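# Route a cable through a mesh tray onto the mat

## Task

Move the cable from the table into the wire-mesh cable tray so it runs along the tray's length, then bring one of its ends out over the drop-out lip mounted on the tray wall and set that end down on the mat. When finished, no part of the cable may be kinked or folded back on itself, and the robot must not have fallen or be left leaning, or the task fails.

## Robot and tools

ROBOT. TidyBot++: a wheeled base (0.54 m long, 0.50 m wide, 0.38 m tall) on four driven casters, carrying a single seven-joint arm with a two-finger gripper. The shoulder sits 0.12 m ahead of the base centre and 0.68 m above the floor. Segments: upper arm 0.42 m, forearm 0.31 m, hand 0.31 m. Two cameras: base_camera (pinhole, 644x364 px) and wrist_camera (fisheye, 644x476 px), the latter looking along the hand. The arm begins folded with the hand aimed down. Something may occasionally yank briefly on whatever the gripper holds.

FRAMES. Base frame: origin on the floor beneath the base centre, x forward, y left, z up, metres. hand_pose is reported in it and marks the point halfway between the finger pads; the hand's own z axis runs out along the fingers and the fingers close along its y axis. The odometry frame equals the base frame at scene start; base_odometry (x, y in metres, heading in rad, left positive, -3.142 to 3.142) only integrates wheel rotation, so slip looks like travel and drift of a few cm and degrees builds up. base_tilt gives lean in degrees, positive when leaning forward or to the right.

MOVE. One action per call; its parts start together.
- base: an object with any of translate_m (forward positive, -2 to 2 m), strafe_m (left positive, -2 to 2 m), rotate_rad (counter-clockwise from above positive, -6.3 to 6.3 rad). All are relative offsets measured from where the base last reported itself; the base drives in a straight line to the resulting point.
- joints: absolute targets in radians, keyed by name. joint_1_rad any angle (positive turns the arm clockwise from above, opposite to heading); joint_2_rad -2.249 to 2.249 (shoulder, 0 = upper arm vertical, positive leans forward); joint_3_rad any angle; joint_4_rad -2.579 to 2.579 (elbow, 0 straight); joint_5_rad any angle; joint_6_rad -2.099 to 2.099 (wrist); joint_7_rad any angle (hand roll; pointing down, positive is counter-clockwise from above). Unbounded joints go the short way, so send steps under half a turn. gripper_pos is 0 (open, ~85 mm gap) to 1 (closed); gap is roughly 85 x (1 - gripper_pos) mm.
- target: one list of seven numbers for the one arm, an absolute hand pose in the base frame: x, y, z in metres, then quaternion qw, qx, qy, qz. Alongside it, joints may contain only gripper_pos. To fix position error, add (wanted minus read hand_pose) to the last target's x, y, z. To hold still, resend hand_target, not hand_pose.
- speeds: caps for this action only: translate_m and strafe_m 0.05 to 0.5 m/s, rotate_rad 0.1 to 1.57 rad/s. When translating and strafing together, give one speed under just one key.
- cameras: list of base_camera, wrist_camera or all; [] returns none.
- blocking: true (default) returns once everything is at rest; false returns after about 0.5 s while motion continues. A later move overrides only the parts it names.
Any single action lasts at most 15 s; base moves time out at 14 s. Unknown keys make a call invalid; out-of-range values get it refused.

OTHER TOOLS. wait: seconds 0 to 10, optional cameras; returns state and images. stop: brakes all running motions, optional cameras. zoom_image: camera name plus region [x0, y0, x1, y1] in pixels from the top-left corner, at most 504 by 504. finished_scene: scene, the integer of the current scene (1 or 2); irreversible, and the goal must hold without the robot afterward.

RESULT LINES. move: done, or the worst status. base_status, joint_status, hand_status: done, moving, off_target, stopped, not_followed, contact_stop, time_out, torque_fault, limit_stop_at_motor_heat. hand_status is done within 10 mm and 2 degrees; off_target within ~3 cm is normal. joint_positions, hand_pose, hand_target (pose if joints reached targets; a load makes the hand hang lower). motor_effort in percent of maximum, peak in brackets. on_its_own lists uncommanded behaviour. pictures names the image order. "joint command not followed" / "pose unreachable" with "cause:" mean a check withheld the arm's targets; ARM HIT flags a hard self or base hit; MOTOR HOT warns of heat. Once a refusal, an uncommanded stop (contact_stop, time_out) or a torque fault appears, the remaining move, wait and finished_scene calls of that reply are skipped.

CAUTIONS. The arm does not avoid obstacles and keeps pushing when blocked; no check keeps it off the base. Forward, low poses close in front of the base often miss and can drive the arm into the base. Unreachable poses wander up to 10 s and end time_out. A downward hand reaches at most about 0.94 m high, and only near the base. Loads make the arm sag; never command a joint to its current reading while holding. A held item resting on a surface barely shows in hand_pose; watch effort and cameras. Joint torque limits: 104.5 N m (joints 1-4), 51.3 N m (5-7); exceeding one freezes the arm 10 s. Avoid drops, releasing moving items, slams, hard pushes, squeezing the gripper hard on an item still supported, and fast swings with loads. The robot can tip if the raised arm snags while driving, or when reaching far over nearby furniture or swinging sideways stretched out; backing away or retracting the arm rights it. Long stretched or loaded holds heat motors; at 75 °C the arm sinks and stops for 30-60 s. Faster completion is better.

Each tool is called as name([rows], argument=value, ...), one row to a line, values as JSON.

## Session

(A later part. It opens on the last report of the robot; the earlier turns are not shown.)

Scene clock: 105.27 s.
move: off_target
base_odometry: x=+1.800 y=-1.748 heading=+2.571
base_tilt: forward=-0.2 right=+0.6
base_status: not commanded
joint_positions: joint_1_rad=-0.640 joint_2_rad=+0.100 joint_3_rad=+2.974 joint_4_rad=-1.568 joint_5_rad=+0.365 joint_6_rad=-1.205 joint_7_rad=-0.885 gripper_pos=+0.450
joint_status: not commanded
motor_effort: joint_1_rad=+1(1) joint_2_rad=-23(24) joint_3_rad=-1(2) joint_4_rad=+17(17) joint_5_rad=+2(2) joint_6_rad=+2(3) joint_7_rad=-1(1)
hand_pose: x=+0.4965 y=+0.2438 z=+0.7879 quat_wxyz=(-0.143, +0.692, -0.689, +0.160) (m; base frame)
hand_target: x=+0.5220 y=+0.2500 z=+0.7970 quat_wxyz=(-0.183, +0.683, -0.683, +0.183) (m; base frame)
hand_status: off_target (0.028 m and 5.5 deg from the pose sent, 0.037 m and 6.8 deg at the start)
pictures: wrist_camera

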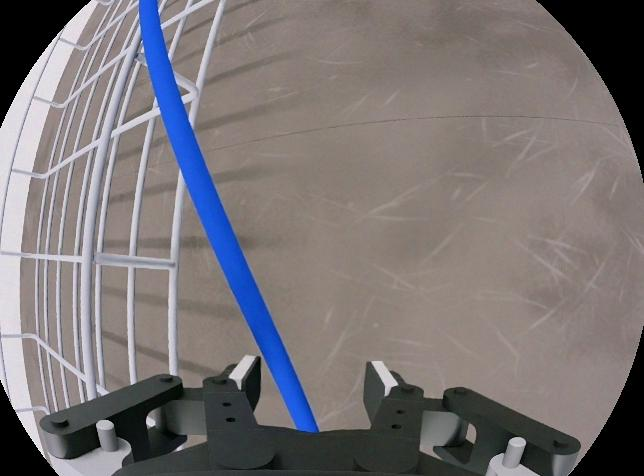

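move(target=[0.53, 0.25, 0.783, -0.183, 0.683, -0.683, 0.183], cameras=[])

move(joints={"gripper_pos": 1.0}, cameras=["wrist_camera"])

Scene clock: 106.10 s.
move: off_target
base_odometry: x=+1.800 y=-1.748 heading=+2.571
base_tilt: forward=-0.2 right=+0.6
base_status: not commanded
joint_positions: joint_1_rad=-0.660 joint_2_rad=+0.103 joint_3_rad=+3.020 joint_4_rad=-1.593 joint_5_rad=+0.365 joint_6_rad=-1.159 joint_7_rad=-0.885 gripper_pos=+0.450
joint_status: not commanded
motor_effort: joint_1_rad=+0(1) joint_2_rad=-23(24) joint_3_rad=-1(2) joint_4_rad=+17(17) joint_5_rad=+1(3) joint_6_rad=+3(3) joint_7_rad=+0(1)
hand_pose: x=+0.5060 y=+0.2403 z=+0.7800 quat_wxyz=(-0.149, +0.687, -0.692, +0.162) (m; base frame)
hand_target: x=+0.5300 y=+0.2500 z=+0.7830 quat_wxyz=(-0.183, +0.683, -0.683, +0.183) (m; base frame)
hand_status: off_target (0.026 m and 4.7 deg from the pose sent, 0.034 m and 5.5 deg at the start)
pictures: none
No camera images: "cameras" was empty.

Scene clock: 106.93 s.
move: off_target
base_odometry: x=+1.800 y=-1.748 heading=+2.571
base_tilt: forward=-0.3 right=+0.6
base_status: not commanded
joint_positions: joint_1_rad=-0.660 joint_2_rad=+0.103 joint_3_rad=+3.020 joint_4_rad=-1.593 joint_5_rad=+0.366 joint_6_rad=-1.157 joint_7_rad=-0.885 gripper_pos=+0.918
joint_status: gripper_pos off_target (ended at +0.918, target +1.000)
motor_effort: joint_1_rad=+1(1) joint_2_rad=-23(24) joint_3_rad=-1(2) joint_4_rad=+17(17) joint_5_rad=+2(2) joint_6_rad=+2(3) joint_7_rad=-1(1)
hand_pose: x=+0.5063 y=+0.2404 z=+0.7801 quat_wxyz=(-0.149, +0.687, -0.692, +0.162) (m; base frame)
hand_target: x=+0.5300 y=+0.2500 z=+0.7830 quat_wxyz=(-0.183, +0.683, -0.683, +0.183) (m; base frame)
hand_status: not commanded
pictures: wrist_camera

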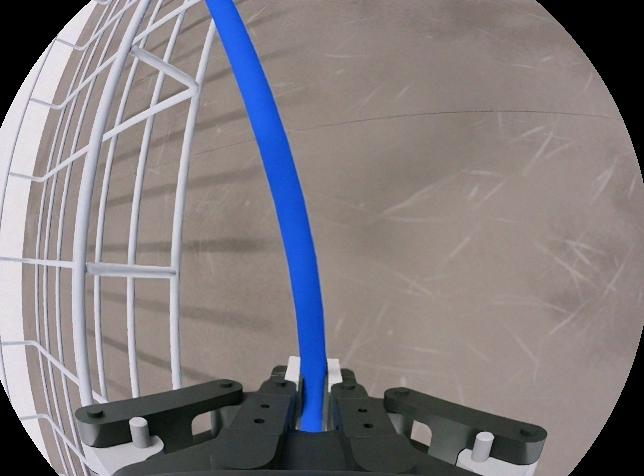

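move(target=[0.54, 0.25, 0.88, -0.153, 0.690, -0.690, 0.153], cameras=[])

move(target=[0.70, 0.24, 0.885, -0.153, 0.690, -0.690, 0.153], cameras=[])

move(target=[0.70, 0.24, 0.825, -0.153, 0.690, -0.690, 0.153], cameras=[])

move(target=[0.70, 0.24, 0.805, -0.153, 0.690, -0.690, 0.153], cameras=["wrist_camera"])

Scene clock: 108.70 s.
move: off_target
base_odometry: x=+1.800 y=-1.748 heading=+2.571
base_tilt: forward=-0.3 right=+0.6
base_status: not commanded
joint_positions: joint_1_rad=-0.699 joint_2_rad=+0.167 joint_3_rad=+3.131 joint_4_rad=-1.207 joint_5_rad=+0.334 joint_6_rad=-1.363 joint_7_rad=-0.735 gripper_pos=+0.919
joint_status: not commanded
motor_effort: joint_1_rad=+1(3) joint_2_rad=-27(28) joint_3_rad=+0(2) joint_4_rad=+18(24) joint_5_rad=+2(9) joint_6_rad=+3(9) joint_7_rad=-1(1)
hand_pose: x=+0.5606 y=+0.2493 z=+0.8879 quat_wxyz=(-0.187, +0.675, -0.691, +0.177) (m; base frame)
hand_target: x=+0.5400 y=+0.2500 z=+0.8800 quat_wxyz=(-0.153, +0.690, -0.690, +0.153) (m; base frame)
hand_status: off_target (0.022 m and 5.1 deg from the pose sent, 0.106 m and 1.2 deg at the start)
pictures: none
No camera images: "cameras" was empty.

Scene clock: 110.50 s.
move: off_target
base_odometry: x=+1.800 y=-1.748 heading=+2.571
base_tilt: forward=-0.3 right=+0.7
base_status: not commanded
joint_positions: joint_1_rad=-0.615 joint_2_rad=+0.547 joint_3_rad=+3.426 joint_4_rad=-0.634 joint_5_rad=+0.058 joint_6_rad=-1.512 joint_7_rad=-0.409 gripper_pos=+0.919
joint_status: not commanded
motor_effort: joint_1_rad=+1(3) joint_2_rad=-38(40) joint_3_rad=+3(3) joint_4_rad=+17(18) joint_5_rad=+1(3) joint_6_rad=+4(6) joint_7_rad=-1(2)
hand_pose: x=+0.7139 y=+0.2462 z=+0.8906 quat_wxyz=(-0.175, +0.679, -0.689, +0.181) (m; base frame)
hand_target: x=+0.7000 y=+0.2400 z=+0.8850 quat_wxyz=(-0.153, +0.690, -0.690, +0.153) (m; base frame)
hand_status: off_target (0.016 m and 4.2 deg from the pose sent, 0.140 m and 5.1 deg at the start)
pictures: none
No camera images: "cameras" was empty.

Scene clock: 111.93 s.
move: off_target
base_odometry: x=+1.800 y=-1.748 heading=+2.571
base_tilt: forward=-0.3 right=+0.7
base_status: not commanded
joint_positions: joint_1_rad=-0.633 joint_2_rad=+0.521 joint_3_rad=+3.455 joint_4_rad=-0.891 joint_5_rad=+0.055 joint_6_rad=-1.432 joint_7_rad=-0.408 gripper_pos=+0.919
joint_status: not commanded
motor_effort: joint_1_rad=+1(2) joint_2_rad=-37(39) joint_3_rad=+2(3) joint_4_rad=+16(17) joint_5_rad=+2(3) joint_6_rad=+2(5) joint_7_rad=-1(2)
hand_pose: x=+0.6902 y=+0.2194 z=+0.8113 quat_wxyz=(-0.105, +0.685, -0.703, +0.157) (m; base frame)
hand_target: x=+0.7000 y=+0.2400 z=+0.8250 quat_wxyz=(-0.153, +0.690, -0.690, +0.153) (m; base frame)
hand_status: off_target (0.027 m and 5.7 deg from the pose sent, 0.067 m and 4.2 deg at the start)
pictures: none
No camera images: "cameras" was empty.

Scene clock: 112.77 s.
move: off_target
base_odometry: x=+1.800 y=-1.748 heading=+2.571
base_tilt: forward=-0.3 right=+0.6
base_status: not commanded
joint_positions: joint_1_rad=-0.645 joint_2_rad=+0.500 joint_3_rad=+3.466 joint_4_rad=-0.957 joint_5_rad=+0.055 joint_6_rad=-1.359 joint_7_rad=-0.408 gripper_pos=+0.919
joint_status: not commanded
motor_effort: joint_1_rad=+1(1) joint_2_rad=-34(37) joint_3_rad=+2(3) joint_4_rad=+15(17) joint_5_rad=+1(2) joint_6_rad=+2(3) joint_7_rad=-1(1)
hand_pose: x=+0.6929 y=+0.2189 z=+0.8051 quat_wxyz=(-0.118, +0.685, -0.700, +0.162) (m; base frame)
hand_target: x=+0.7000 y=+0.2400 z=+0.8050 quat_wxyz=(-0.153, +0.690, -0.690, +0.153) (m; base frame)
hand_status: off_target (0.022 m and 4.3 deg from the pose sent, 0.024 m and 5.7 deg at the start)
pictures: wrist_camera

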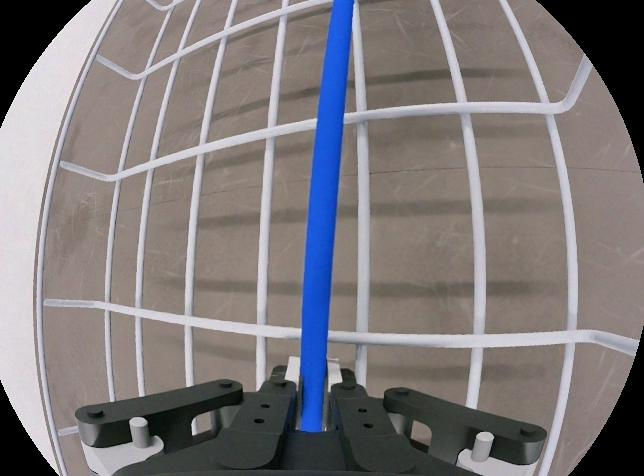

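move(joints={"gripper_pos": 0.45}, cameras=[])

move(target=[0.68, 0.24, 0.93, -0.153, 0.690, -0.690, 0.153], cameras=[])

move(base={"strafe_m": 0.5}, joints={"joint_1_rad": 0.0, "joint_2_rad": 0.0, "joint_3_rad": 3.14, "joint_4_rad": -1.0, "joint_5_rad": 0.0, "joint_6_rad": -1.4, "joint_7_rad": 1.57}, cameras=["wrist_camera"])

Scene clock: 113.80 s.
move: done
base_odometry: x=+1.800 y=-1.748 heading=+2.571
base_tilt: forward=-0.3 right=+0.5
base_status: not commanded
joint_positions: joint_1_rad=-0.645 joint_2_rad=+0.499 joint_3_rad=+3.484 joint_4_rad=-0.957 joint_5_rad=+0.055 joint_6_rad=-1.301 joint_7_rad=-0.408 gripper_pos=+0.451
joint_status: all done
motor_effort: joint_1_rad=-2(4) joint_2_rad=-36(36) joint_3_rad=-1(2) joint_4_rad=+12(15) joint_5_rad=-1(3) joint_6_rad=-4(6) joint_7_rad=-1(1)
hand_pose: x=+0.7110 y=+0.2179 z=+0.8132 quat_wxyz=(-0.143, +0.678, -0.698, +0.178) (m; base frame)
hand_target: x=+0.7000 y=+0.2400 z=+0.8050 quat_wxyz=(-0.153, +0.690, -0.690, +0.153) (m; base frame)
hand_status: not commanded
pictures: none
No camera images: "cameras" was empty.

Scene clock: 115.93 s.
move: off_target
base_odometry: x=+1.800 y=-1.748 heading=+2.571
base_tilt: forward=-0.3 right=+0.6
base_status: not commanded
joint_positions: joint_1_rad=-0.589 joint_2_rad=+0.575 joint_3_rad=+3.429 joint_4_rad=-0.397 joint_5_rad=+0.055 joint_6_rad=-1.705 joint_7_rad=-0.408 gripper_pos=+0.450
joint_status: not commanded
motor_effort: joint_1_rad=+0(3) joint_2_rad=-38(39) joint_3_rad=+1(3) joint_4_rad=+15(18) joint_5_rad=+1(2) joint_6_rad=+4(5) joint_7_rad=-1(1)
hand_pose: x=+0.6989 y=+0.2360 z=+0.9436 quat_wxyz=(-0.180, +0.667, -0.698, +0.187) (m; base frame)
hand_target: x=+0.6800 y=+0.2400 z=+0.9300 quat_wxyz=(-0.153, +0.690, -0.690, +0.153) (m; base frame)
hand_status: off_target (0.024 m and 5.7 deg from the pose sent, 0.123 m and 3.5 deg at the start)
pictures: none
No camera images: "cameras" was empty.

Scene clock: 118.60 s.
move: done
base_odometry: x=+1.531 y=-2.169 heading=+2.571
base_tilt: forward=-0.3 right=+0.6
base_status: done
joint_positions: joint_1_rad=-0.018 joint_2_rad=+0.010 joint_3_rad=+3.154 joint_4_rad=-0.983 joint_5_rad=+0.053 joint_6_rad=-1.494 joint_7_rad=+1.529 gripper_pos=+0.450
joint_status: all done
motor_effort: joint_1_rad=+0(4) joint_2_rad=-19(40) joint_3_rad=+1(2) joint_4_rad=+16(17) joint_5_rad=-1(2) joint_6_rad=+6(6) joint_7_rad=-1(2)
hand_pose: x=+0.5762 y=-0.0126 z=+1.0273 quat_wxyz=(+0.018, +0.946, -0.024, +0.322) (m; base frame)
hand_target: x=+0.5938 y=+0.0021 z=+1.0429 quat_wxyz=(+0.000, +0.932, +0.000, +0.362) (m; base frame)
hand_status: not commanded
pictures: wrist_camera

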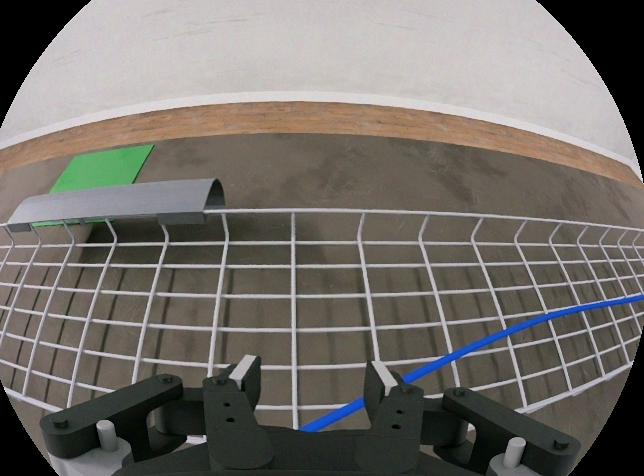

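move(target=[0.48, 0.1, 0.92, -0.12, 0.697, -0.697, 0.12], cameras=["wrist_camera"])

Scene clock: 121.67 s.
move: off_target
base_odometry: x=+1.531 y=-2.169 heading=+2.571
base_tilt: forward=-0.2 right=+0.6
base_status: not commanded
joint_positions: joint_1_rad=-0.115 joint_2_rad=-0.015 joint_3_rad=+2.933 joint_4_rad=-1.234 joint_5_rad=+0.053 joint_6_rad=-1.531 joint_7_rad=-0.291 gripper_pos=+0.450
joint_status: not commanded
motor_effort: joint_1_rad=+1(1) joint_2_rad=-18(20) joint_3_rad=+0(2) joint_4_rad=+16(17) joint_5_rad=-1(2) joint_6_rad=+3(6) joint_7_rad=-1(2)
hand_pose: x=+0.5077 y=+0.1154 z=+0.9232 quat_wxyz=(-0.160, +0.702, -0.685, +0.114) (m; base frame)
hand_target: x=+0.4800 y=+0.1000 z=+0.9200 quat_wxyz=(-0.120, +0.697, -0.697, +0.120) (m; base frame)
hand_status: off_target (0.032 m and 4.8 deg from the pose sent, 0.183 m and 89.1 deg at the start)
pictures: wrist_camera

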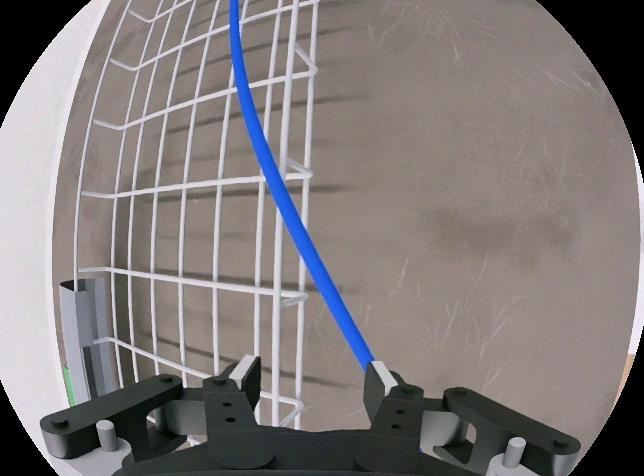

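move(target=[0.50, 0.1, 0.82, -0.183, 0.683, -0.683, 0.183], cameras=["wrist_camera"])

Scene clock: 140.17 s.
move: off_target
base_odometry: x=+1.531 y=-2.169 heading=+2.571
base_tilt: forward=-0.3 right=+0.6
base_status: not commanded
joint_positions: joint_1_rad=+0.217 joint_2_rad=-0.154 joint_3_rad=+2.650 joint_4_rad=-1.728 joint_5_rad=+0.053 joint_6_rad=-1.142 joint_7_rad=-0.292 gripper_pos=+0.450
joint_status: not commanded
motor_effort: joint_1_rad=+0(1) joint_2_rad=-12(18) joint_3_rad=+2(2) joint_4_rad=+18(18) joint_5_rad=-1(1) joint_6_rad=+4(5) joint_7_rad=-1(1)
hand_pose: x=+0.4814 y=+0.0965 z=+0.8063 quat_wxyz=(-0.147, +0.693, -0.690, +0.151) (m; base frame)
hand_target: x=+0.5000 y=+0.1000 z=+0.8200 quat_wxyz=(-0.183, +0.683, -0.683, +0.183) (m; base frame)
hand_status: off_target (0.023 m and 5.7 deg from the pose sent, 0.105 m and 8.6 deg at the start)
pictures: wrist_camera

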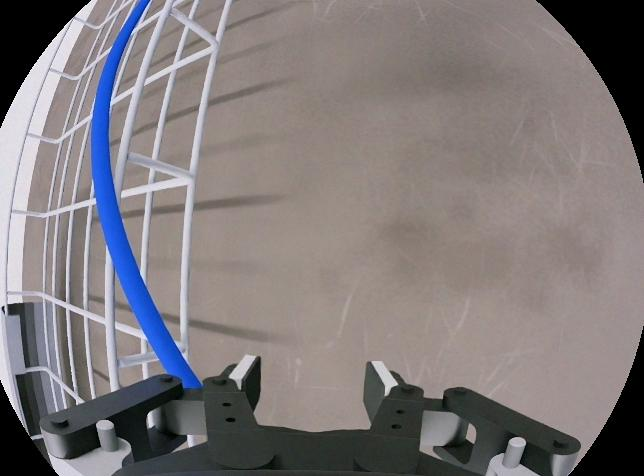

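move(target=[0.50, 0.1, 0.87, -0.183, 0.683, -0.683, 0.183], cameras=[])

move(target=[0.545, 0.12, 0.845, -0.183, 0.683, -0.683, 0.183], cameras=["wrist_camera"])

Scene clock: 141.47 s.
move: off_target
base_odometry: x=+1.531 y=-2.169 heading=+2.571
base_tilt: forward=-0.3 right=+0.5
base_status: not commanded
joint_positions: joint_1_rad=+0.207 joint_2_rad=-0.154 joint_3_rad=+2.664 joint_4_rad=-1.602 joint_5_rad=+0.053 joint_6_rad=-1.150 joint_7_rad=-0.292 gripper_pos=+0.450
joint_status: not commanded
motor_effort: joint_1_rad=+1(1) joint_2_rad=-12(13) joint_3_rad=+1(1) joint_4_rad=+18(19) joint_5_rad=-1(1) joint_6_rad=+6(6) joint_7_rad=-1(1)
hand_pose: x=+0.5109 y=+0.1071 z=+0.8628 quat_wxyz=(-0.198, +0.682, -0.681, +0.179) (m; base frame)
hand_target: x=+0.5000 y=+0.1000 z=+0.8700 quat_wxyz=(-0.183, +0.683, -0.683, +0.183) (m; base frame)
hand_status: off_target (0.015 m and 1.8 deg from the pose sent, 0.067 m and 5.7 deg at the start)
pictures: none
No camera images: "cameras" was empty.

Scene clock: 142.90 s.
move: off_target
base_odometry: x=+1.531 y=-2.169 heading=+2.571
base_tilt: forward=-0.4 right=+0.6
base_status: not commanded
joint_positions: joint_1_rad=-0.128 joint_2_rad=-0.051 joint_3_rad=+2.876 joint_4_rad=-1.597 joint_5_rad=+0.140 joint_6_rad=-1.150 joint_7_rad=-0.403 gripper_pos=+0.450
joint_status: not commanded
motor_effort: joint_1_rad=+0(1) joint_2_rad=-18(19) joint_3_rad=-1(1) joint_4_rad=+18(18) joint_5_rad=+0(1) joint_6_rad=+4(5) joint_7_rad=-1(1)
hand_pose: x=+0.5243 y=+0.1295 z=+0.8313 quat_wxyz=(-0.175, +0.696, -0.680, +0.152) (m; base frame)
hand_target: x=+0.5450 y=+0.1200 z=+0.8450 quat_wxyz=(-0.183, +0.683, -0.683, +0.183) (m; base frame)
hand_status: off_target (0.027 m and 3.9 deg from the pose sent, 0.041 m and 1.8 deg at the start)
pictures: wrist_camera

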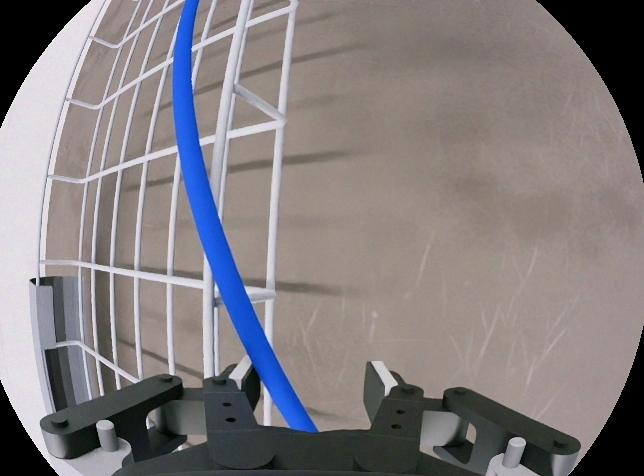

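move(target=[0.549, 0.12, 0.832, -0.183, 0.683, -0.683, 0.183], cameras=[])

move(joints={"gripper_pos": 1.0}, cameras=["wrist_camera"])

Scene clock: 143.70 s.
move: off_target
base_odometry: x=+1.531 y=-2.169 heading=+2.571
base_tilt: forward=-0.4 right=+0.6
base_status: not commanded
joint_positions: joint_1_rad=-0.137 joint_2_rad=-0.047 joint_3_rad=+2.886 joint_4_rad=-1.603 joint_5_rad=+0.148 joint_6_rad=-1.145 joint_7_rad=-0.413 gripper_pos=+0.450
joint_status: not commanded
motor_effort: joint_1_rad=+0(1) joint_2_rad=-18(18) joint_3_rad=-1(1) joint_4_rad=+18(18) joint_5_rad=+0(1) joint_6_rad=+4(4) joint_7_rad=-1(1)
hand_pose: x=+0.5256 y=+0.1273 z=+0.8278 quat_wxyz=(-0.172, +0.693, -0.683, +0.153) (m; base frame)
hand_target: x=+0.5490 y=+0.1200 z=+0.8320 quat_wxyz=(-0.183, +0.683, -0.683, +0.183) (m; base frame)
hand_status: off_target (0.025 m and 3.8 deg from the pose sent, 0.026 m and 3.9 deg at the start)
pictures: none
No camera images: "cameras" was empty.

Scene clock: 144.53 s.
move: off_target
base_odometry: x=+1.531 y=-2.169 heading=+2.571
base_tilt: forward=-0.3 right=+0.6
base_status: not commanded
joint_positions: joint_1_rad=-0.138 joint_2_rad=-0.047 joint_3_rad=+2.886 joint_4_rad=-1.603 joint_5_rad=+0.149 joint_6_rad=-1.145 joint_7_rad=-0.413 gripper_pos=+0.916
joint_status: gripper_pos off_target (ended at +0.916, target +1.000)
motor_effort: joint_1_rad=+0(1) joint_2_rad=-18(18) joint_3_rad=+0(1) joint_4_rad=+18(18) joint_5_rad=+0(1) joint_6_rad=+4(5) joint_7_rad=-1(1)
hand_pose: x=+0.5258 y=+0.1269 z=+0.8279 quat_wxyz=(-0.172, +0.693, -0.683, +0.154) (m; base frame)
hand_target: x=+0.5490 y=+0.1200 z=+0.8320 quat_wxyz=(-0.183, +0.683, -0.683, +0.183) (m; base frame)
hand_status: not commanded
pictures: wrist_camera

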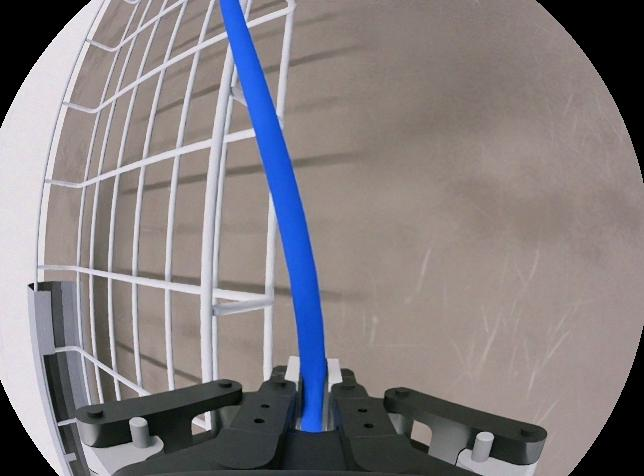

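move(target=[0.56, 0.14, 0.90, -0.183, 0.683, -0.683, 0.183], cameras=[])

move(target=[0.68, 0.19, 0.90, -0.183, 0.683, -0.683, 0.183], cameras=[])

move(target=[0.80, 0.24, 0.89, -0.213, 0.674, -0.674, 0.213], cameras=["wrist_camera"])

Scene clock: 146.13 s.
move: off_target
base_odometry: x=+1.531 y=-2.169 heading=+2.571
base_tilt: forward=-0.3 right=+0.6
base_status: not commanded
joint_positions: joint_1_rad=-0.290 joint_2_rad=+0.017 joint_3_rad=+2.980 joint_4_rad=-1.353 joint_5_rad=+0.172 joint_6_rad=-1.240 joint_7_rad=-0.423 gripper_pos=+0.917
joint_status: not commanded
motor_effort: joint_1_rad=+0(1) joint_2_rad=-22(22) joint_3_rad=-1(2) joint_4_rad=+19(26) joint_5_rad=+0(3) joint_6_rad=+5(15) joint_7_rad=-1(1)
hand_pose: x=+0.5638 y=+0.1606 z=+0.9014 quat_wxyz=(-0.218, +0.693, -0.666, +0.169) (m; base frame)
hand_target: x=+0.5600 y=+0.1400 z=+0.9000 quat_wxyz=(-0.183, +0.683, -0.683, +0.183) (m; base frame)
hand_status: off_target (0.021 m and 4.8 deg from the pose sent, 0.081 m and 3.7 deg at the start)
pictures: none
No camera images: "cameras" was empty.

Scene clock: 147.73 s.
move: off_target
base_odometry: x=+1.531 y=-2.169 heading=+2.571
base_tilt: forward=-0.4 right=+0.6
base_status: not commanded
joint_positions: joint_1_rad=-0.567 joint_2_rad=+0.353 joint_3_rad=+3.398 joint_4_rad=-0.950 joint_5_rad=+0.145 joint_6_rad=-1.306 joint_7_rad=-0.388 gripper_pos=+0.917
joint_status: not commanded
motor_effort: joint_1_rad=+0(2) joint_2_rad=-33(35) joint_3_rad=+1(2) joint_4_rad=+18(19) joint_5_rad=+1(2) joint_6_rad=+4(6) joint_7_rad=-1(1)
hand_pose: x=+0.7007 y=+0.1729 z=+0.9025 quat_wxyz=(-0.195, +0.663, -0.690, +0.215) (m; base frame)
hand_target: x=+0.6800 y=+0.1900 z=+0.9000 quat_wxyz=(-0.183, +0.683, -0.683, +0.183) (m; base frame)
hand_status: off_target (0.027 m and 4.6 deg from the pose sent, 0.120 m and 4.8 deg at the start)
pictures: none
No camera images: "cameras" was empty.

Scene clock: 149.50 s.
move: off_target
base_odometry: x=+1.531 y=-2.169 heading=+2.571
base_tilt: forward=-0.3 right=+0.6
base_status: not commanded
joint_positions: joint_1_rad=-0.517 joint_2_rad=+0.721 joint_3_rad=+3.419 joint_4_rad=-0.396 joint_5_rad=+0.067 joint_6_rad=-1.416 joint_7_rad=-0.377 gripper_pos=+0.917
joint_status: not commanded
motor_effort: joint_1_rad=+0(1) joint_2_rad=-45(46) joint_3_rad=+1(2) joint_4_rad=+17(18) joint_5_rad=+1(2) joint_6_rad=+6(6) joint_7_rad=+0(1)
hand_pose: x=+0.8152 y=+0.2408 z=+0.8931 quat_wxyz=(-0.227, +0.660, -0.675, +0.240) (m; base frame)
hand_target: x=+0.8000 y=+0.2400 z=+0.8900 quat_wxyz=(-0.213, +0.674, -0.674, +0.213) (m; base frame)
hand_status: off_target (0.016 m and 3.8 deg from the pose sent, 0.120 m and 3.0 deg at the start)
pictures: wrist_camera

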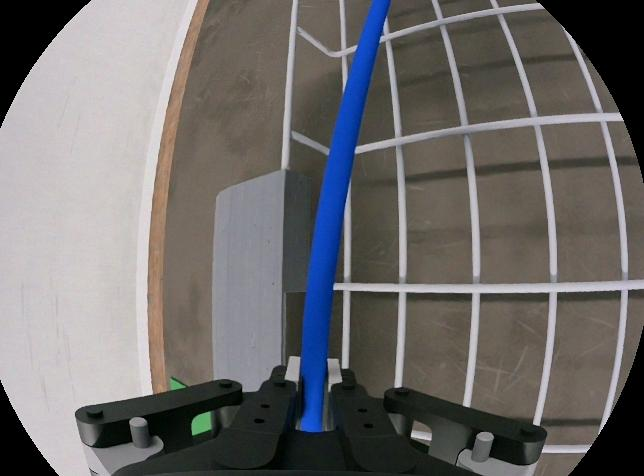

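move(target=[0.80, 0.25, 0.83, -0.213, 0.674, -0.674, 0.213], cameras=[])

move(target=[0.80, 0.25, 0.815, -0.213, 0.674, -0.674, 0.213], cameras=["wrist_camera"])

Scene clock: 151.13 s.
move: off_target
base_odometry: x=+1.531 y=-2.169 heading=+2.571
base_tilt: forward=-0.3 right=+0.6
base_status: not commanded
joint_positions: joint_1_rad=-0.582 joint_2_rad=+0.676 joint_3_rad=+3.504 joint_4_rad=-0.699 joint_5_rad=+0.038 joint_6_rad=-1.309 joint_7_rad=-0.377 gripper_pos=+0.917
joint_status: not commanded
motor_effort: joint_1_rad=+1(2) joint_2_rad=-43(45) joint_3_rad=+3(4) joint_4_rad=+17(18) joint_5_rad=+1(2) joint_6_rad=+3(7) joint_7_rad=-1(1)
hand_pose: x=+0.7912 y=+0.2244 z=+0.8115 quat_wxyz=(-0.162, +0.671, -0.689, +0.219) (m; base frame)
hand_target: x=+0.8000 y=+0.2500 z=+0.8300 quat_wxyz=(-0.213, +0.674, -0.674, +0.213) (m; base frame)
hand_status: off_target (0.033 m and 6.2 deg from the pose sent, 0.066 m and 3.8 deg at the start)
pictures: none
No camera images: "cameras" was empty.

Scene clock: 151.93 s.
move: off_target
base_odometry: x=+1.531 y=-2.169 heading=+2.571
base_tilt: forward=-0.3 right=+0.7
base_status: not commanded
joint_positions: joint_1_rad=-0.598 joint_2_rad=+0.657 joint_3_rad=+3.523 joint_4_rad=-0.759 joint_5_rad=+0.034 joint_6_rad=-1.249 joint_7_rad=-0.377 gripper_pos=+0.917
joint_status: not commanded
motor_effort: joint_1_rad=+1(1) joint_2_rad=-40(43) joint_3_rad=+3(4) joint_4_rad=+16(17) joint_5_rad=+1(2) joint_6_rad=+4(4) joint_7_rad=-1(1)
hand_pose: x=+0.7927 y=+0.2238 z=+0.8083 quat_wxyz=(-0.171, +0.670, -0.687, +0.224) (m; base frame)
hand_target: x=+0.8000 y=+0.2500 z=+0.8150 quat_wxyz=(-0.213, +0.674, -0.674, +0.213) (m; base frame)
hand_status: off_target (0.028 m and 5.2 deg from the pose sent, 0.027 m and 6.2 deg at the start)
pictures: wrist_camera

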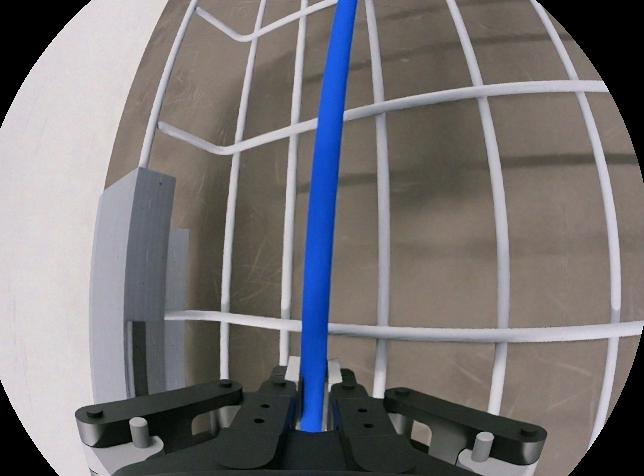

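move(joints={"gripper_pos": 0.45}, cameras=[])

move(target=[0.75, 0.24, 0.93, -0.183, 0.683, -0.683, 0.183], cameras=[])

move(joints={"joint_1_rad": -0.6, "joint_2_rad": -0.2, "joint_3_rad": 3.14, "joint_4_rad": -1.1, "joint_5_rad": 0.0, "joint_6_rad": -1.1, "joint_7_rad": 1.57}, cameras=["wrist_camera"])

Scene clock: 153.00 s.
move: done
base_odometry: x=+1.531 y=-2.169 heading=+2.571
base_tilt: forward=-0.4 right=+0.6
base_status: not commanded
joint_positions: joint_1_rad=-0.598 joint_2_rad=+0.655 joint_3_rad=+3.535 joint_4_rad=-0.762 joint_5_rad=+0.034 joint_6_rad=-1.209 joint_7_rad=-0.377 gripper_pos=+0.451
joint_status: all done
motor_effort: joint_1_rad=-1(3) joint_2_rad=-40(43) joint_3_rad=+1(4) joint_4_rad=+14(17) joint_5_rad=+0(2) joint_6_rad=-1(4) joint_7_rad=-1(1)
hand_pose: x=+0.8034 y=+0.2225 z=+0.8154 quat_wxyz=(-0.186, +0.666, -0.683, +0.236) (m; base frame)
hand_target: x=+0.8000 y=+0.2500 z=+0.8150 quat_wxyz=(-0.213, +0.674, -0.674, +0.213) (m; base frame)
hand_status: not commanded
pictures: none
No camera images: "cameras" was empty.

Scene clock: 163.80 s.
move: time_out
base_odometry: x=+1.531 y=-2.168 heading=+2.570
base_tilt: forward=-0.4 right=+0.6
base_status: not commanded
joint_positions: joint_1_rad=-0.511 joint_2_rad=+0.807 joint_3_rad=+3.144 joint_4_rad=+0.328 joint_5_rad=+0.311 joint_6_rad=-1.997 joint_7_rad=-0.224 gripper_pos=+0.450
joint_status: not commanded
motor_effort: joint_1_rad=+0(10) joint_2_rad=-39(57) joint_3_rad=+0(4) joint_4_rad=+10(23) joint_5_rad=+0(3) joint_6_rad=+5(8) joint_7_rad=-1(1)
hand_pose: x=+0.7094 y=+0.2330 z=+1.0132 quat_wxyz=(-0.249, +0.684, -0.644, +0.234) (m; base frame)
hand_target: x=+0.7081 y=+0.2345 z=+1.0133 quat_wxyz=(-0.249, +0.685, -0.644, +0.234) (m; base frame)
hand_status: time_out (0.093 m and 10.6 deg from the pose sent, 0.128 m and 6.4 deg at the start; a joint's target at an end of its range on 69 of 300 steps)
pictures: none
No camera images: "cameras" was empty.

not run: a stop that you did not command came earlier in this reply.

move(joints={"joint_1_rad": -0.6, "joint_2_rad": -0.2, "joint_3_rad": 3.14, "joint_4_rad": -1.1, "joint_5_rad": 0.0, "joint_6_rad": -1.1, "joint_7_rad": 1.57}, cameras=["wrist_camera"])

Scene clock: 166.90 s.
move: off_target
base_odometry: x=+1.531 y=-2.169 heading=+2.570
base_tilt: forward=-0.4 right=+0.6
base_status: not commanded
joint_positions: joint_1_rad=-0.581 joint_2_rad=-0.182 joint_3_rad=+3.144 joint_4_rad=-1.083 joint_5_rad=+0.066 joint_6_rad=-1.197 joint_7_rad=+1.529 gripper_pos=+0.450
joint_status: joint_6_rad off_target (ended at -1.197, target -1.100); the others done
motor_effort: joint_1_rad=+0(2) joint_2_rad=-12(41) joint_3_rad=-1(2) joint_4_rad=+16(18) joint_5_rad=-1(2) joint_6_rad=+7(10) joint_7_rad=-1(2)
hand_pose: x=+0.4964 y=+0.2251 z=+1.1345 quat_wxyz=(-0.121, +0.837, +0.225, +0.484) (m; base frame)
hand_target: x=+0.4856 y=+0.2535 z=+1.1601 quat_wxyz=(-0.160, +0.804, +0.249, +0.516) (m; base frame)
hand_status: not commanded
pictures: wrist_camera

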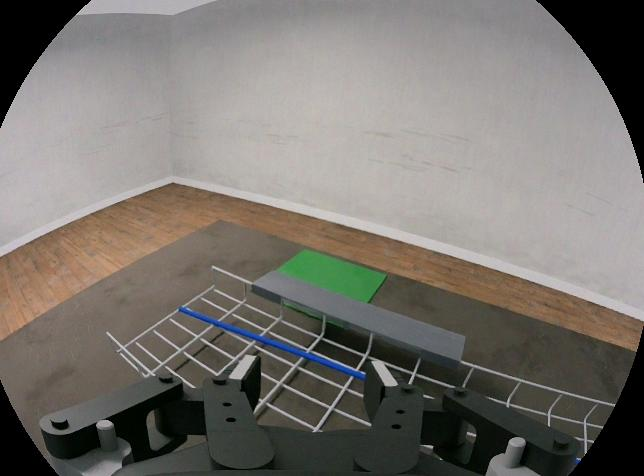

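move(base={"translate_m": -0.35}, joints={"joint_1_rad": 0.0, "joint_2_rad": -0.3, "joint_4_rad": -1.5, "joint_6_rad": -0.9}, cameras=[])

move(base={"strafe_m": 1.75}, cameras=[])

move(base={"translate_m": 1.23, "rotate_rad": -1.571}, cameras=["wrist_camera"])

Scene clock: 169.83 s.
move: off_target
base_odometry: x=+1.825 y=-2.358 heading=+2.569
base_tilt: forward=-0.3 right=+0.7
base_status: done
joint_positions: joint_1_rad=-0.017 joint_2_rad=-0.293 joint_3_rad=+3.144 joint_4_rad=-1.485 joint_5_rad=+0.063 joint_6_rad=-0.995 joint_7_rad=+1.532 gripper_pos=+0.450
joint_status: joint_6_rad off_target (ended at -0.995, target -0.900); the others done
motor_effort: joint_1_rad=+0(1) joint_2_rad=-10(17) joint_3_rad=+0(2) joint_4_rad=+19(19) joint_5_rad=-1(2) joint_6_rad=+8(9) joint_7_rad=-1(1)
hand_pose: x=+0.5435 y=-0.0091 z=+1.0215 quat_wxyz=(+0.019, +0.888, -0.008, +0.460) (m; base frame)
hand_target: x=+0.5563 y=+0.0022 z=+1.0405 quat_wxyz=(+0.000, +0.867, +0.000, +0.498) (m; base frame)
hand_status: not commanded
pictures: none
No camera images: "cameras" was empty.

Scene clock: 174.17 s.
move: done
base_odometry: x=+0.877 y=-3.829 heading=+2.570
base_tilt: forward=-0.3 right=+0.5
base_status: done
joint_positions: joint_1_rad=-0.014 joint_2_rad=-0.293 joint_3_rad=+3.142 joint_4_rad=-1.485 joint_5_rad=+0.059 joint_6_rad=-0.994 joint_7_rad=+1.532 gripper_pos=+0.450
joint_status: not commanded
motor_effort: joint_1_rad=+0(1) joint_2_rad=-10(11) joint_3_rad=+0(4) joint_4_rad=+19(19) joint_5_rad=+0(2) joint_6_rad=+7(9) joint_7_rad=-1(2)
hand_pose: x=+0.5437 y=-0.0081 z=+1.0216 quat_wxyz=(+0.017, +0.888, -0.008, +0.460) (m; base frame)
hand_target: x=+0.5563 y=+0.0022 z=+1.0405 quat_wxyz=(+0.000, +0.867, +0.000, +0.498) (m; base frame)
hand_status: not commanded
pictures: none
No camera images: "cameras" was empty.

Scene clock: 178.17 s.
move: done
base_odometry: x=-0.157 y=-3.164 heading=+0.999
base_tilt: forward=-0.4 right=+0.6
base_status: done
joint_positions: joint_1_rad=-0.012 joint_2_rad=-0.297 joint_3_rad=+3.138 joint_4_rad=-1.486 joint_5_rad=+0.056 joint_6_rad=-0.992 joint_7_rad=+1.532 gripper_pos=+0.450
joint_status: not commanded
motor_effort: joint_1_rad=+0(2) joint_2_rad=-10(13) joint_3_rad=+0(3) joint_4_rad=+19(19) joint_5_rad=-1(2) joint_6_rad=+7(9) joint_7_rad=-1(1)
hand_pose: x=+0.5428 y=-0.0063 z=+1.0232 quat_wxyz=(+0.016, +0.886, -0.008, +0.462) (m; base frame)
hand_target: x=+0.5563 y=+0.0022 z=+1.0405 quat_wxyz=(+0.000, +0.867, +0.000, +0.498) (m; base frame)
hand_status: not commanded
pictures: wrist_camera

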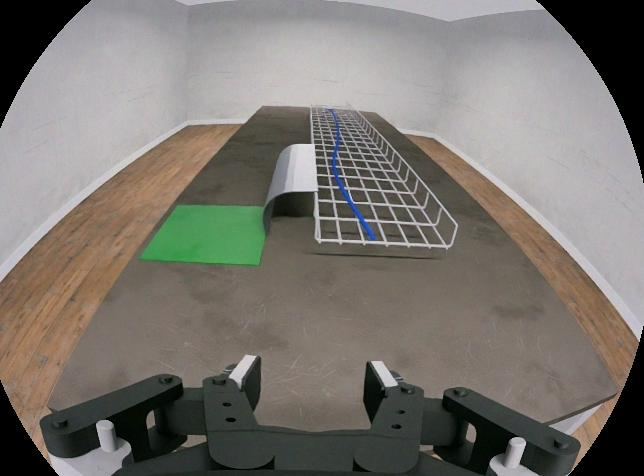

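move(base={"translate_m": 0.36}, target=[0.62, -0.13, 0.95, 0, 0.966, 0, 0.259], cameras=["wrist_camera"])

Scene clock: 180.77 s.
move: off_target
base_odometry: x=+0.038 y=-2.861 heading=+0.999
base_tilt: forward=-0.2 right=+0.8
base_status: done
joint_positions: joint_1_rad=+0.268 joint_2_rad=+0.202 joint_3_rad=+3.237 joint_4_rad=-1.003 joint_5_rad=-0.146 joint_6_rad=-1.405 joint_7_rad=+1.885 gripper_pos=+0.450
joint_status: not commanded
motor_effort: joint_1_rad=+0(1) joint_2_rad=-27(33) joint_3_rad=-1(2) joint_4_rad=+17(19) joint_5_rad=-2(3) joint_6_rad=+4(9) joint_7_rad=-1(1)
hand_pose: x=+0.6379 y=-0.1419 z=+0.9403 quat_wxyz=(+0.027, +0.963, -0.013, +0.268) (m; base frame)
hand_target: x=+0.6200 y=-0.1300 z=+0.9500 quat_wxyz=(+0.000, +0.966, +0.000, +0.259) (m; base frame)
hand_status: off_target (0.024 m and 3.6 deg from the pose sent, 0.163 m and 25.2 deg at the start)
pictures: wrist_camera

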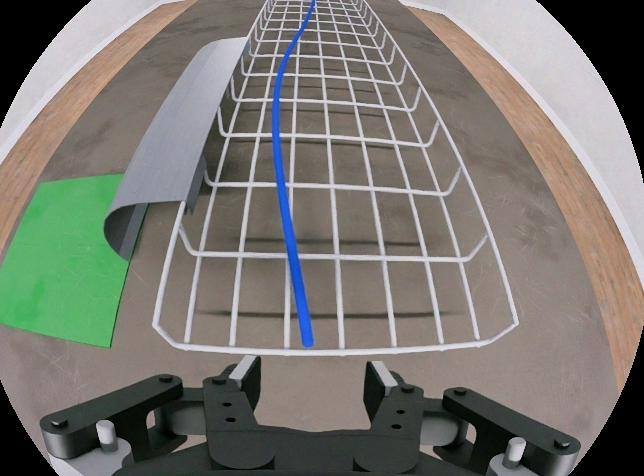

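move(target=[0.745, -0.145, 0.85, 0, 0.966, 0, 0.259], cameras=["wrist_camera"])

Scene clock: 182.57 s.
move: off_target
base_odometry: x=+0.038 y=-2.861 heading=+0.999
base_tilt: forward=-0.4 right=+0.7
base_status: not commanded
joint_positions: joint_1_rad=+0.279 joint_2_rad=+0.460 joint_3_rad=+3.165 joint_4_rad=-0.958 joint_5_rad=-0.147 joint_6_rad=-1.343 joint_7_rad=+1.885 gripper_pos=+0.450
joint_status: not commanded
motor_effort: joint_1_rad=+0(1) joint_2_rad=-36(41) joint_3_rad=-1(2) joint_4_rad=+17(19) joint_5_rad=-2(3) joint_6_rad=+4(6) joint_7_rad=-1(1)
hand_pose: x=+0.7185 y=-0.1359 z=+0.8203 quat_wxyz=(-0.008, +0.980, +0.005, +0.201) (m; base frame)
hand_target: x=+0.7450 y=-0.1450 z=+0.8500 quat_wxyz=(+0.000, +0.966, +0.000, +0.259) (m; base frame)
hand_status: off_target (0.041 m and 7.0 deg from the pose sent, 0.140 m and 3.6 deg at the start)
pictures: wrist_camera

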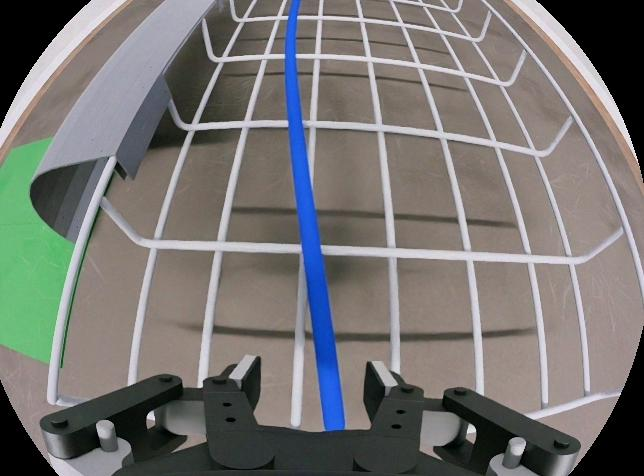

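move(target=[0.762, -0.151, 0.834, 0, 0.966, 0, 0.259], cameras=["wrist_camera"])

Scene clock: 183.43 s.
move: off_target
base_odometry: x=+0.038 y=-2.861 heading=+0.999
base_tilt: forward=-0.2 right=+0.7
base_status: not commanded
joint_positions: joint_1_rad=+0.286 joint_2_rad=+0.487 joint_3_rad=+3.153 joint_4_rad=-0.936 joint_5_rad=-0.147 joint_6_rad=-1.322 joint_7_rad=+1.885 gripper_pos=+0.450
joint_status: not commanded
motor_effort: joint_1_rad=+1(1) joint_2_rad=-38(39) joint_3_rad=-1(2) joint_4_rad=+17(18) joint_5_rad=-3(3) joint_6_rad=+4(4) joint_7_rad=-1(1)
hand_pose: x=+0.7327 y=-0.1388 z=+0.8160 quat_wxyz=(-0.008, +0.978, +0.006, +0.209) (m; base frame)
hand_target: x=+0.7620 y=-0.1510 z=+0.8340 quat_wxyz=(+0.000, +0.966, +0.000, +0.259) (m; base frame)
hand_status: off_target (0.036 m and 6.0 deg from the pose sent, 0.048 m and 7.0 deg at the start)
pictures: wrist_camera

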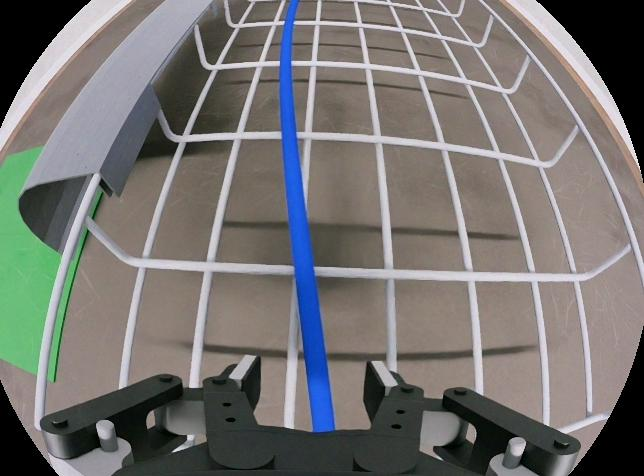

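move(target=[0.762, -0.153, 0.824, 0, 0.966, 0, 0.259], cameras=[])

move(joints={"gripper_pos": 1.0}, cameras=["wrist_camera"])

Scene clock: 187.13 s.
move: off_target
base_odometry: x=+0.038 y=-2.861 heading=+0.999
base_tilt: forward=-0.3 right=+0.6
base_status: not commanded
joint_positions: joint_1_rad=+0.291 joint_2_rad=+0.487 joint_3_rad=+3.152 joint_4_rad=-0.946 joint_5_rad=-0.147 joint_6_rad=-1.291 joint_7_rad=+1.885 gripper_pos=+0.450
joint_status: not commanded
motor_effort: joint_1_rad=+0(1) joint_2_rad=-38(39) joint_3_rad=-1(2) joint_4_rad=+18(18) joint_5_rad=-3(3) joint_6_rad=+4(5) joint_7_rad=-1(1)
hand_pose: x=+0.7385 y=-0.1437 z=+0.8156 quat_wxyz=(-0.005, +0.976, +0.002, +0.219) (m; base frame)
hand_target: x=+0.7620 y=-0.1530 z=+0.8240 quat_wxyz=(+0.000, +0.966, +0.000, +0.259) (m; base frame)
hand_status: off_target (0.027 m and 4.8 deg from the pose sent, 0.034 m and 6.0 deg at the start)
pictures: none
No camera images: "cameras" was empty.

Scene clock: 187.97 s.
move: off_target
base_odometry: x=+0.038 y=-2.861 heading=+0.999
base_tilt: forward=-0.4 right=+0.7
base_status: not commanded
joint_positions: joint_1_rad=+0.289 joint_2_rad=+0.485 joint_3_rad=+3.132 joint_4_rad=-0.946 joint_5_rad=-0.151 joint_6_rad=-1.290 joint_7_rad=+1.885 gripper_pos=+0.932
joint_status: gripper_pos off_target (ended at +0.932, target +1.000)
motor_effort: joint_1_rad=+2(7) joint_2_rad=-36(38) joint_3_rad=+1(4) joint_4_rad=+17(18) joint_5_rad=-2(3) joint_6_rad=+5(6) joint_7_rad=-1(1)
hand_pose: x=+0.7409 y=-0.1317 z=+0.8175 quat_wxyz=(-0.013, +0.975, +0.011, +0.222) (m; base frame)
hand_target: x=+0.7620 y=-0.1530 z=+0.8240 quat_wxyz=(+0.000, +0.966, +0.000, +0.259) (m; base frame)
hand_status: not commanded
pictures: wrist_camera

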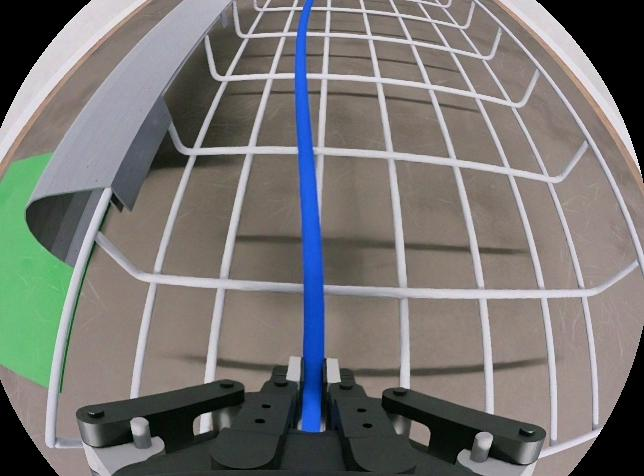

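move(target=[0.755, -0.145, 0.93, 0, 0.966, 0, 0.259], cameras=["wrist_camera"])

move(base={"strafe_m": 0.15}, target=[0.76, -0.08, 0.95, 0.045, 0.951, -0.168, 0.255], cameras=["wrist_camera"])

Scene clock: 190.30 s.
move: off_target
base_odometry: x=+0.038 y=-2.861 heading=+0.999
base_tilt: forward=-0.2 right=+0.6
base_status: not commanded
joint_positions: joint_1_rad=+0.294 joint_2_rad=+0.589 joint_3_rad=+3.132 joint_4_rad=-0.429 joint_5_rad=-0.151 joint_6_rad=-1.555 joint_7_rad=+1.856 gripper_pos=+0.932
joint_status: not commanded
motor_effort: joint_1_rad=+0(3) joint_2_rad=-41(41) joint_3_rad=-2(3) joint_4_rad=+17(19) joint_5_rad=-3(3) joint_6_rad=+5(6) joint_7_rad=-1(1)
hand_pose: x=+0.7720 y=-0.1433 z=+0.9380 quat_wxyz=(+0.007, +0.957, +0.019, +0.290) (m; base frame)
hand_target: x=+0.7550 y=-0.1450 z=+0.9300 quat_wxyz=(+0.000, +0.966, +0.000, +0.259) (m; base frame)
hand_status: off_target (0.019 m and 4.3 deg from the pose sent, 0.114 m and 4.8 deg at the start)
pictures: wrist_camera

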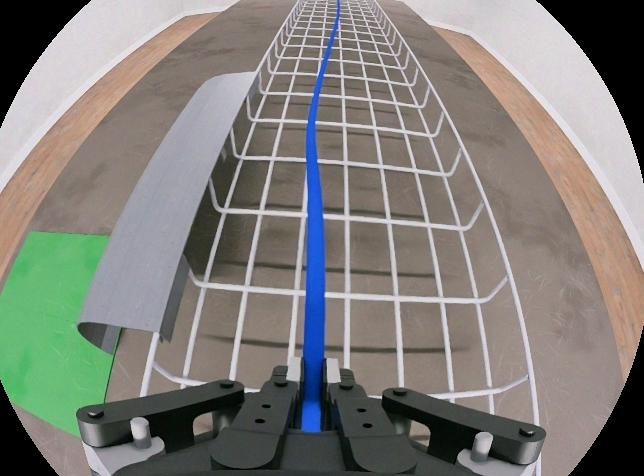

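Scene clock: 191.97 s.
move: off_target
base_odometry: x=-0.089 y=-2.780 heading=+0.999
base_tilt: forward=-0.3 right=+0.7
base_status: done
joint_positions: joint_1_rad=+0.037 joint_2_rad=+0.639 joint_3_rad=+3.270 joint_4_rad=-0.243 joint_5_rad=-0.039 joint_6_rad=-1.691 joint_7_rad=+1.401 gripper_pos=+0.932
joint_status: not commanded
motor_effort: joint_1_rad=+0(7) joint_2_rad=-40(42) joint_3_rad=+0(5) joint_4_rad=+15(17) joint_5_rad=+0(4) joint_6_rad=+5(6) joint_7_rad=-1(1)
hand_pose: x=+0.7785 y=-0.0577 z=+0.9569 quat_wxyz=(+0.014, +0.951, -0.130, +0.282) (m; base frame)
hand_target: x=+0.7600 y=-0.0800 z=+0.9500 quat_wxyz=(+0.045, +0.951, -0.168, +0.255) (m; base frame)
hand_status: off_target (0.030 m and 6.4 deg from the pose sent, 0.066 m and 22.3 deg at the start)
pictures: wrist_camera

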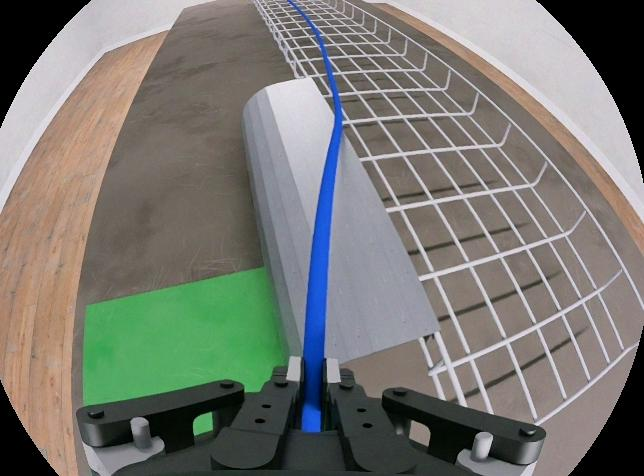

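move(target=[0.70, 0.03, 0.93, 0.049, 0.945, -0.167, 0.28], cameras=["wrist_camera"])

move(target=[0.73, 0.11, 0.86, 0.07, 0.926, -0.247, 0.277], cameras=["wrist_camera"])

Scene clock: 194.13 s.
move: off_target
base_odometry: x=-0.089 y=-2.780 heading=+0.999
base_tilt: forward=-0.3 right=+0.5
base_status: not commanded
joint_positions: joint_1_rad=-0.262 joint_2_rad=+0.355 joint_3_rad=+3.272 joint_4_rad=-0.866 joint_5_rad=+0.159 joint_6_rad=-1.517 joint_7_rad=+1.127 gripper_pos=+0.932
joint_status: not commanded
motor_effort: joint_1_rad=+0(1) joint_2_rad=-32(42) joint_3_rad=+0(2) joint_4_rad=+17(17) joint_5_rad=+1(2) joint_6_rad=+3(6) joint_7_rad=-1(1)
hand_pose: x=+0.6820 y=+0.0415 z=+0.9045 quat_wxyz=(+0.038, +0.962, -0.155, +0.222) (m; base frame)
hand_target: x=+0.7000 y=+0.0300 z=+0.9300 quat_wxyz=(+0.049, +0.944, -0.167, +0.280) (m; base frame)
hand_status: off_target (0.033 m and 7.2 deg from the pose sent, 0.121 m and 5.9 deg at the start)
pictures: wrist_camera

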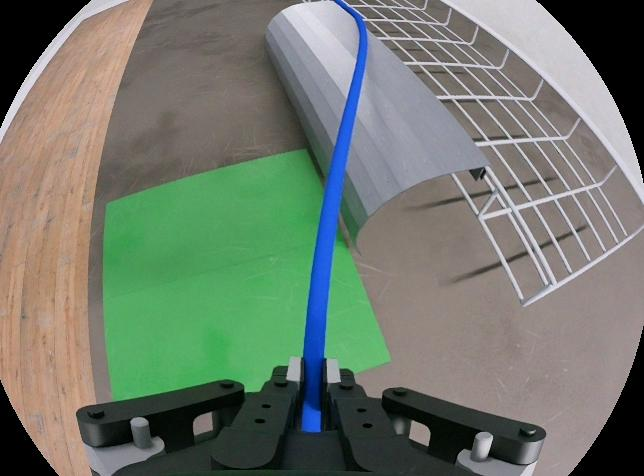

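Scene clock: 195.73 s.
move: off_target
base_odometry: x=-0.089 y=-2.780 heading=+0.999
base_tilt: forward=-0.4 right=+0.6
base_status: not commanded
joint_positions: joint_1_rad=-0.501 joint_2_rad=+0.480 joint_3_rad=+3.371 joint_4_rad=-0.882 joint_5_rad=+0.238 joint_6_rad=-1.472 joint_7_rad=+0.777 gripper_pos=+0.932
joint_status: not commanded
motor_effort: joint_1_rad=+1(2) joint_2_rad=-37(40) joint_3_rad=+2(3) joint_4_rad=+17(18) joint_5_rad=+2(3) joint_6_rad=+4(5) joint_7_rad=-1(1)
hand_pose: x=+0.7042 y=+0.1217 z=+0.8438 quat_wxyz=(+0.064, +0.943, -0.238, +0.223) (m; base frame)
hand_target: x=+0.7300 y=+0.1100 z=+0.8600 quat_wxyz=(+0.070, +0.926, -0.247, +0.277) (m; base frame)
hand_status: off_target (0.033 m and 6.6 deg from the pose sent, 0.095 m and 13.5 deg at the start)
pictures: wrist_camera

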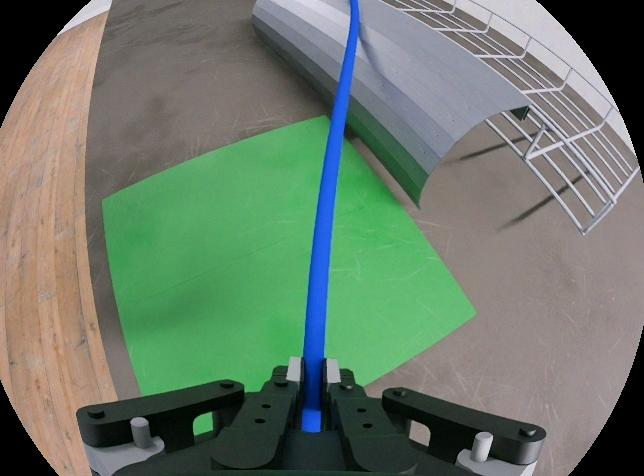

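move(target=[0.745, 0.12, 0.80, 0.07, 0.926, -0.247, 0.277], cameras=[])

move(target=[0.755, 0.12, 0.77, 0.07, 0.926, -0.247, 0.277], cameras=["wrist_camera"])

Scene clock: 198.33 s.
move: off_target
base_odometry: x=-0.089 y=-2.780 heading=+0.999
base_tilt: forward=-0.4 right=+0.5
base_status: not commanded
joint_positions: joint_1_rad=-0.521 joint_2_rad=+0.504 joint_3_rad=+3.396 joint_4_rad=-1.024 joint_5_rad=+0.245 joint_6_rad=-1.317 joint_7_rad=+0.711 gripper_pos=+0.932
joint_status: not commanded
motor_effort: joint_1_rad=+0(1) joint_2_rad=-37(39) joint_3_rad=+2(3) joint_4_rad=+17(18) joint_5_rad=+2(3) joint_6_rad=+3(4) joint_7_rad=-1(1)
hand_pose: x=+0.7188 y=+0.1221 z=+0.7900 quat_wxyz=(+0.068, +0.939, -0.249, +0.227) (m; base frame)
hand_target: x=+0.7450 y=+0.1200 z=+0.8000 quat_wxyz=(+0.070, +0.926, -0.247, +0.277) (m; base frame)
hand_status: off_target (0.028 m and 6.0 deg from the pose sent, 0.060 m and 6.6 deg at the start)
pictures: none
No camera images: "cameras" was empty.

Scene clock: 199.20 s.
move: off_target
base_odometry: x=-0.089 y=-2.780 heading=+0.999
base_tilt: forward=-0.3 right=+0.6
base_status: not commanded
joint_positions: joint_1_rad=-0.530 joint_2_rad=+0.528 joint_3_rad=+3.415 joint_4_rad=-1.078 joint_5_rad=+0.245 joint_6_rad=-1.237 joint_7_rad=+0.694 gripper_pos=+0.932
joint_status: not commanded
motor_effort: joint_1_rad=+1(2) joint_2_rad=-38(40) joint_3_rad=+2(4) joint_4_rad=+17(18) joint_5_rad=+2(3) joint_6_rad=+3(4) joint_7_rad=-1(1)
hand_pose: x=+0.7295 y=+0.1220 z=+0.7626 quat_wxyz=(+0.071, +0.938, -0.249, +0.231) (m; base frame)
hand_target: x=+0.7550 y=+0.1200 z=+0.7700 quat_wxyz=(+0.070, +0.926, -0.247, +0.277) (m; base frame)
hand_status: off_target (0.027 m and 5.4 deg from the pose sent, 0.041 m and 6.0 deg at the start)
pictures: wrist_camera

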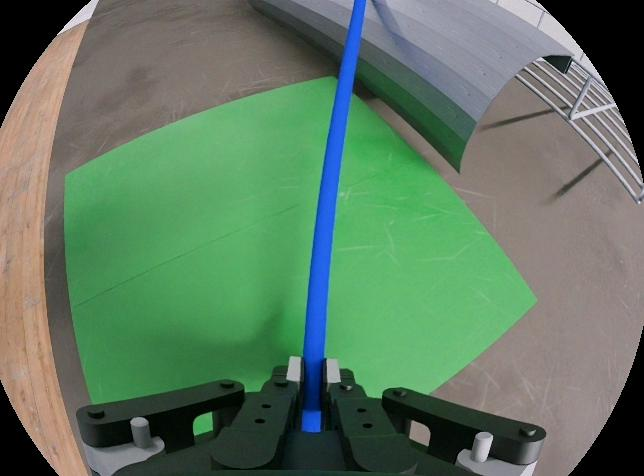

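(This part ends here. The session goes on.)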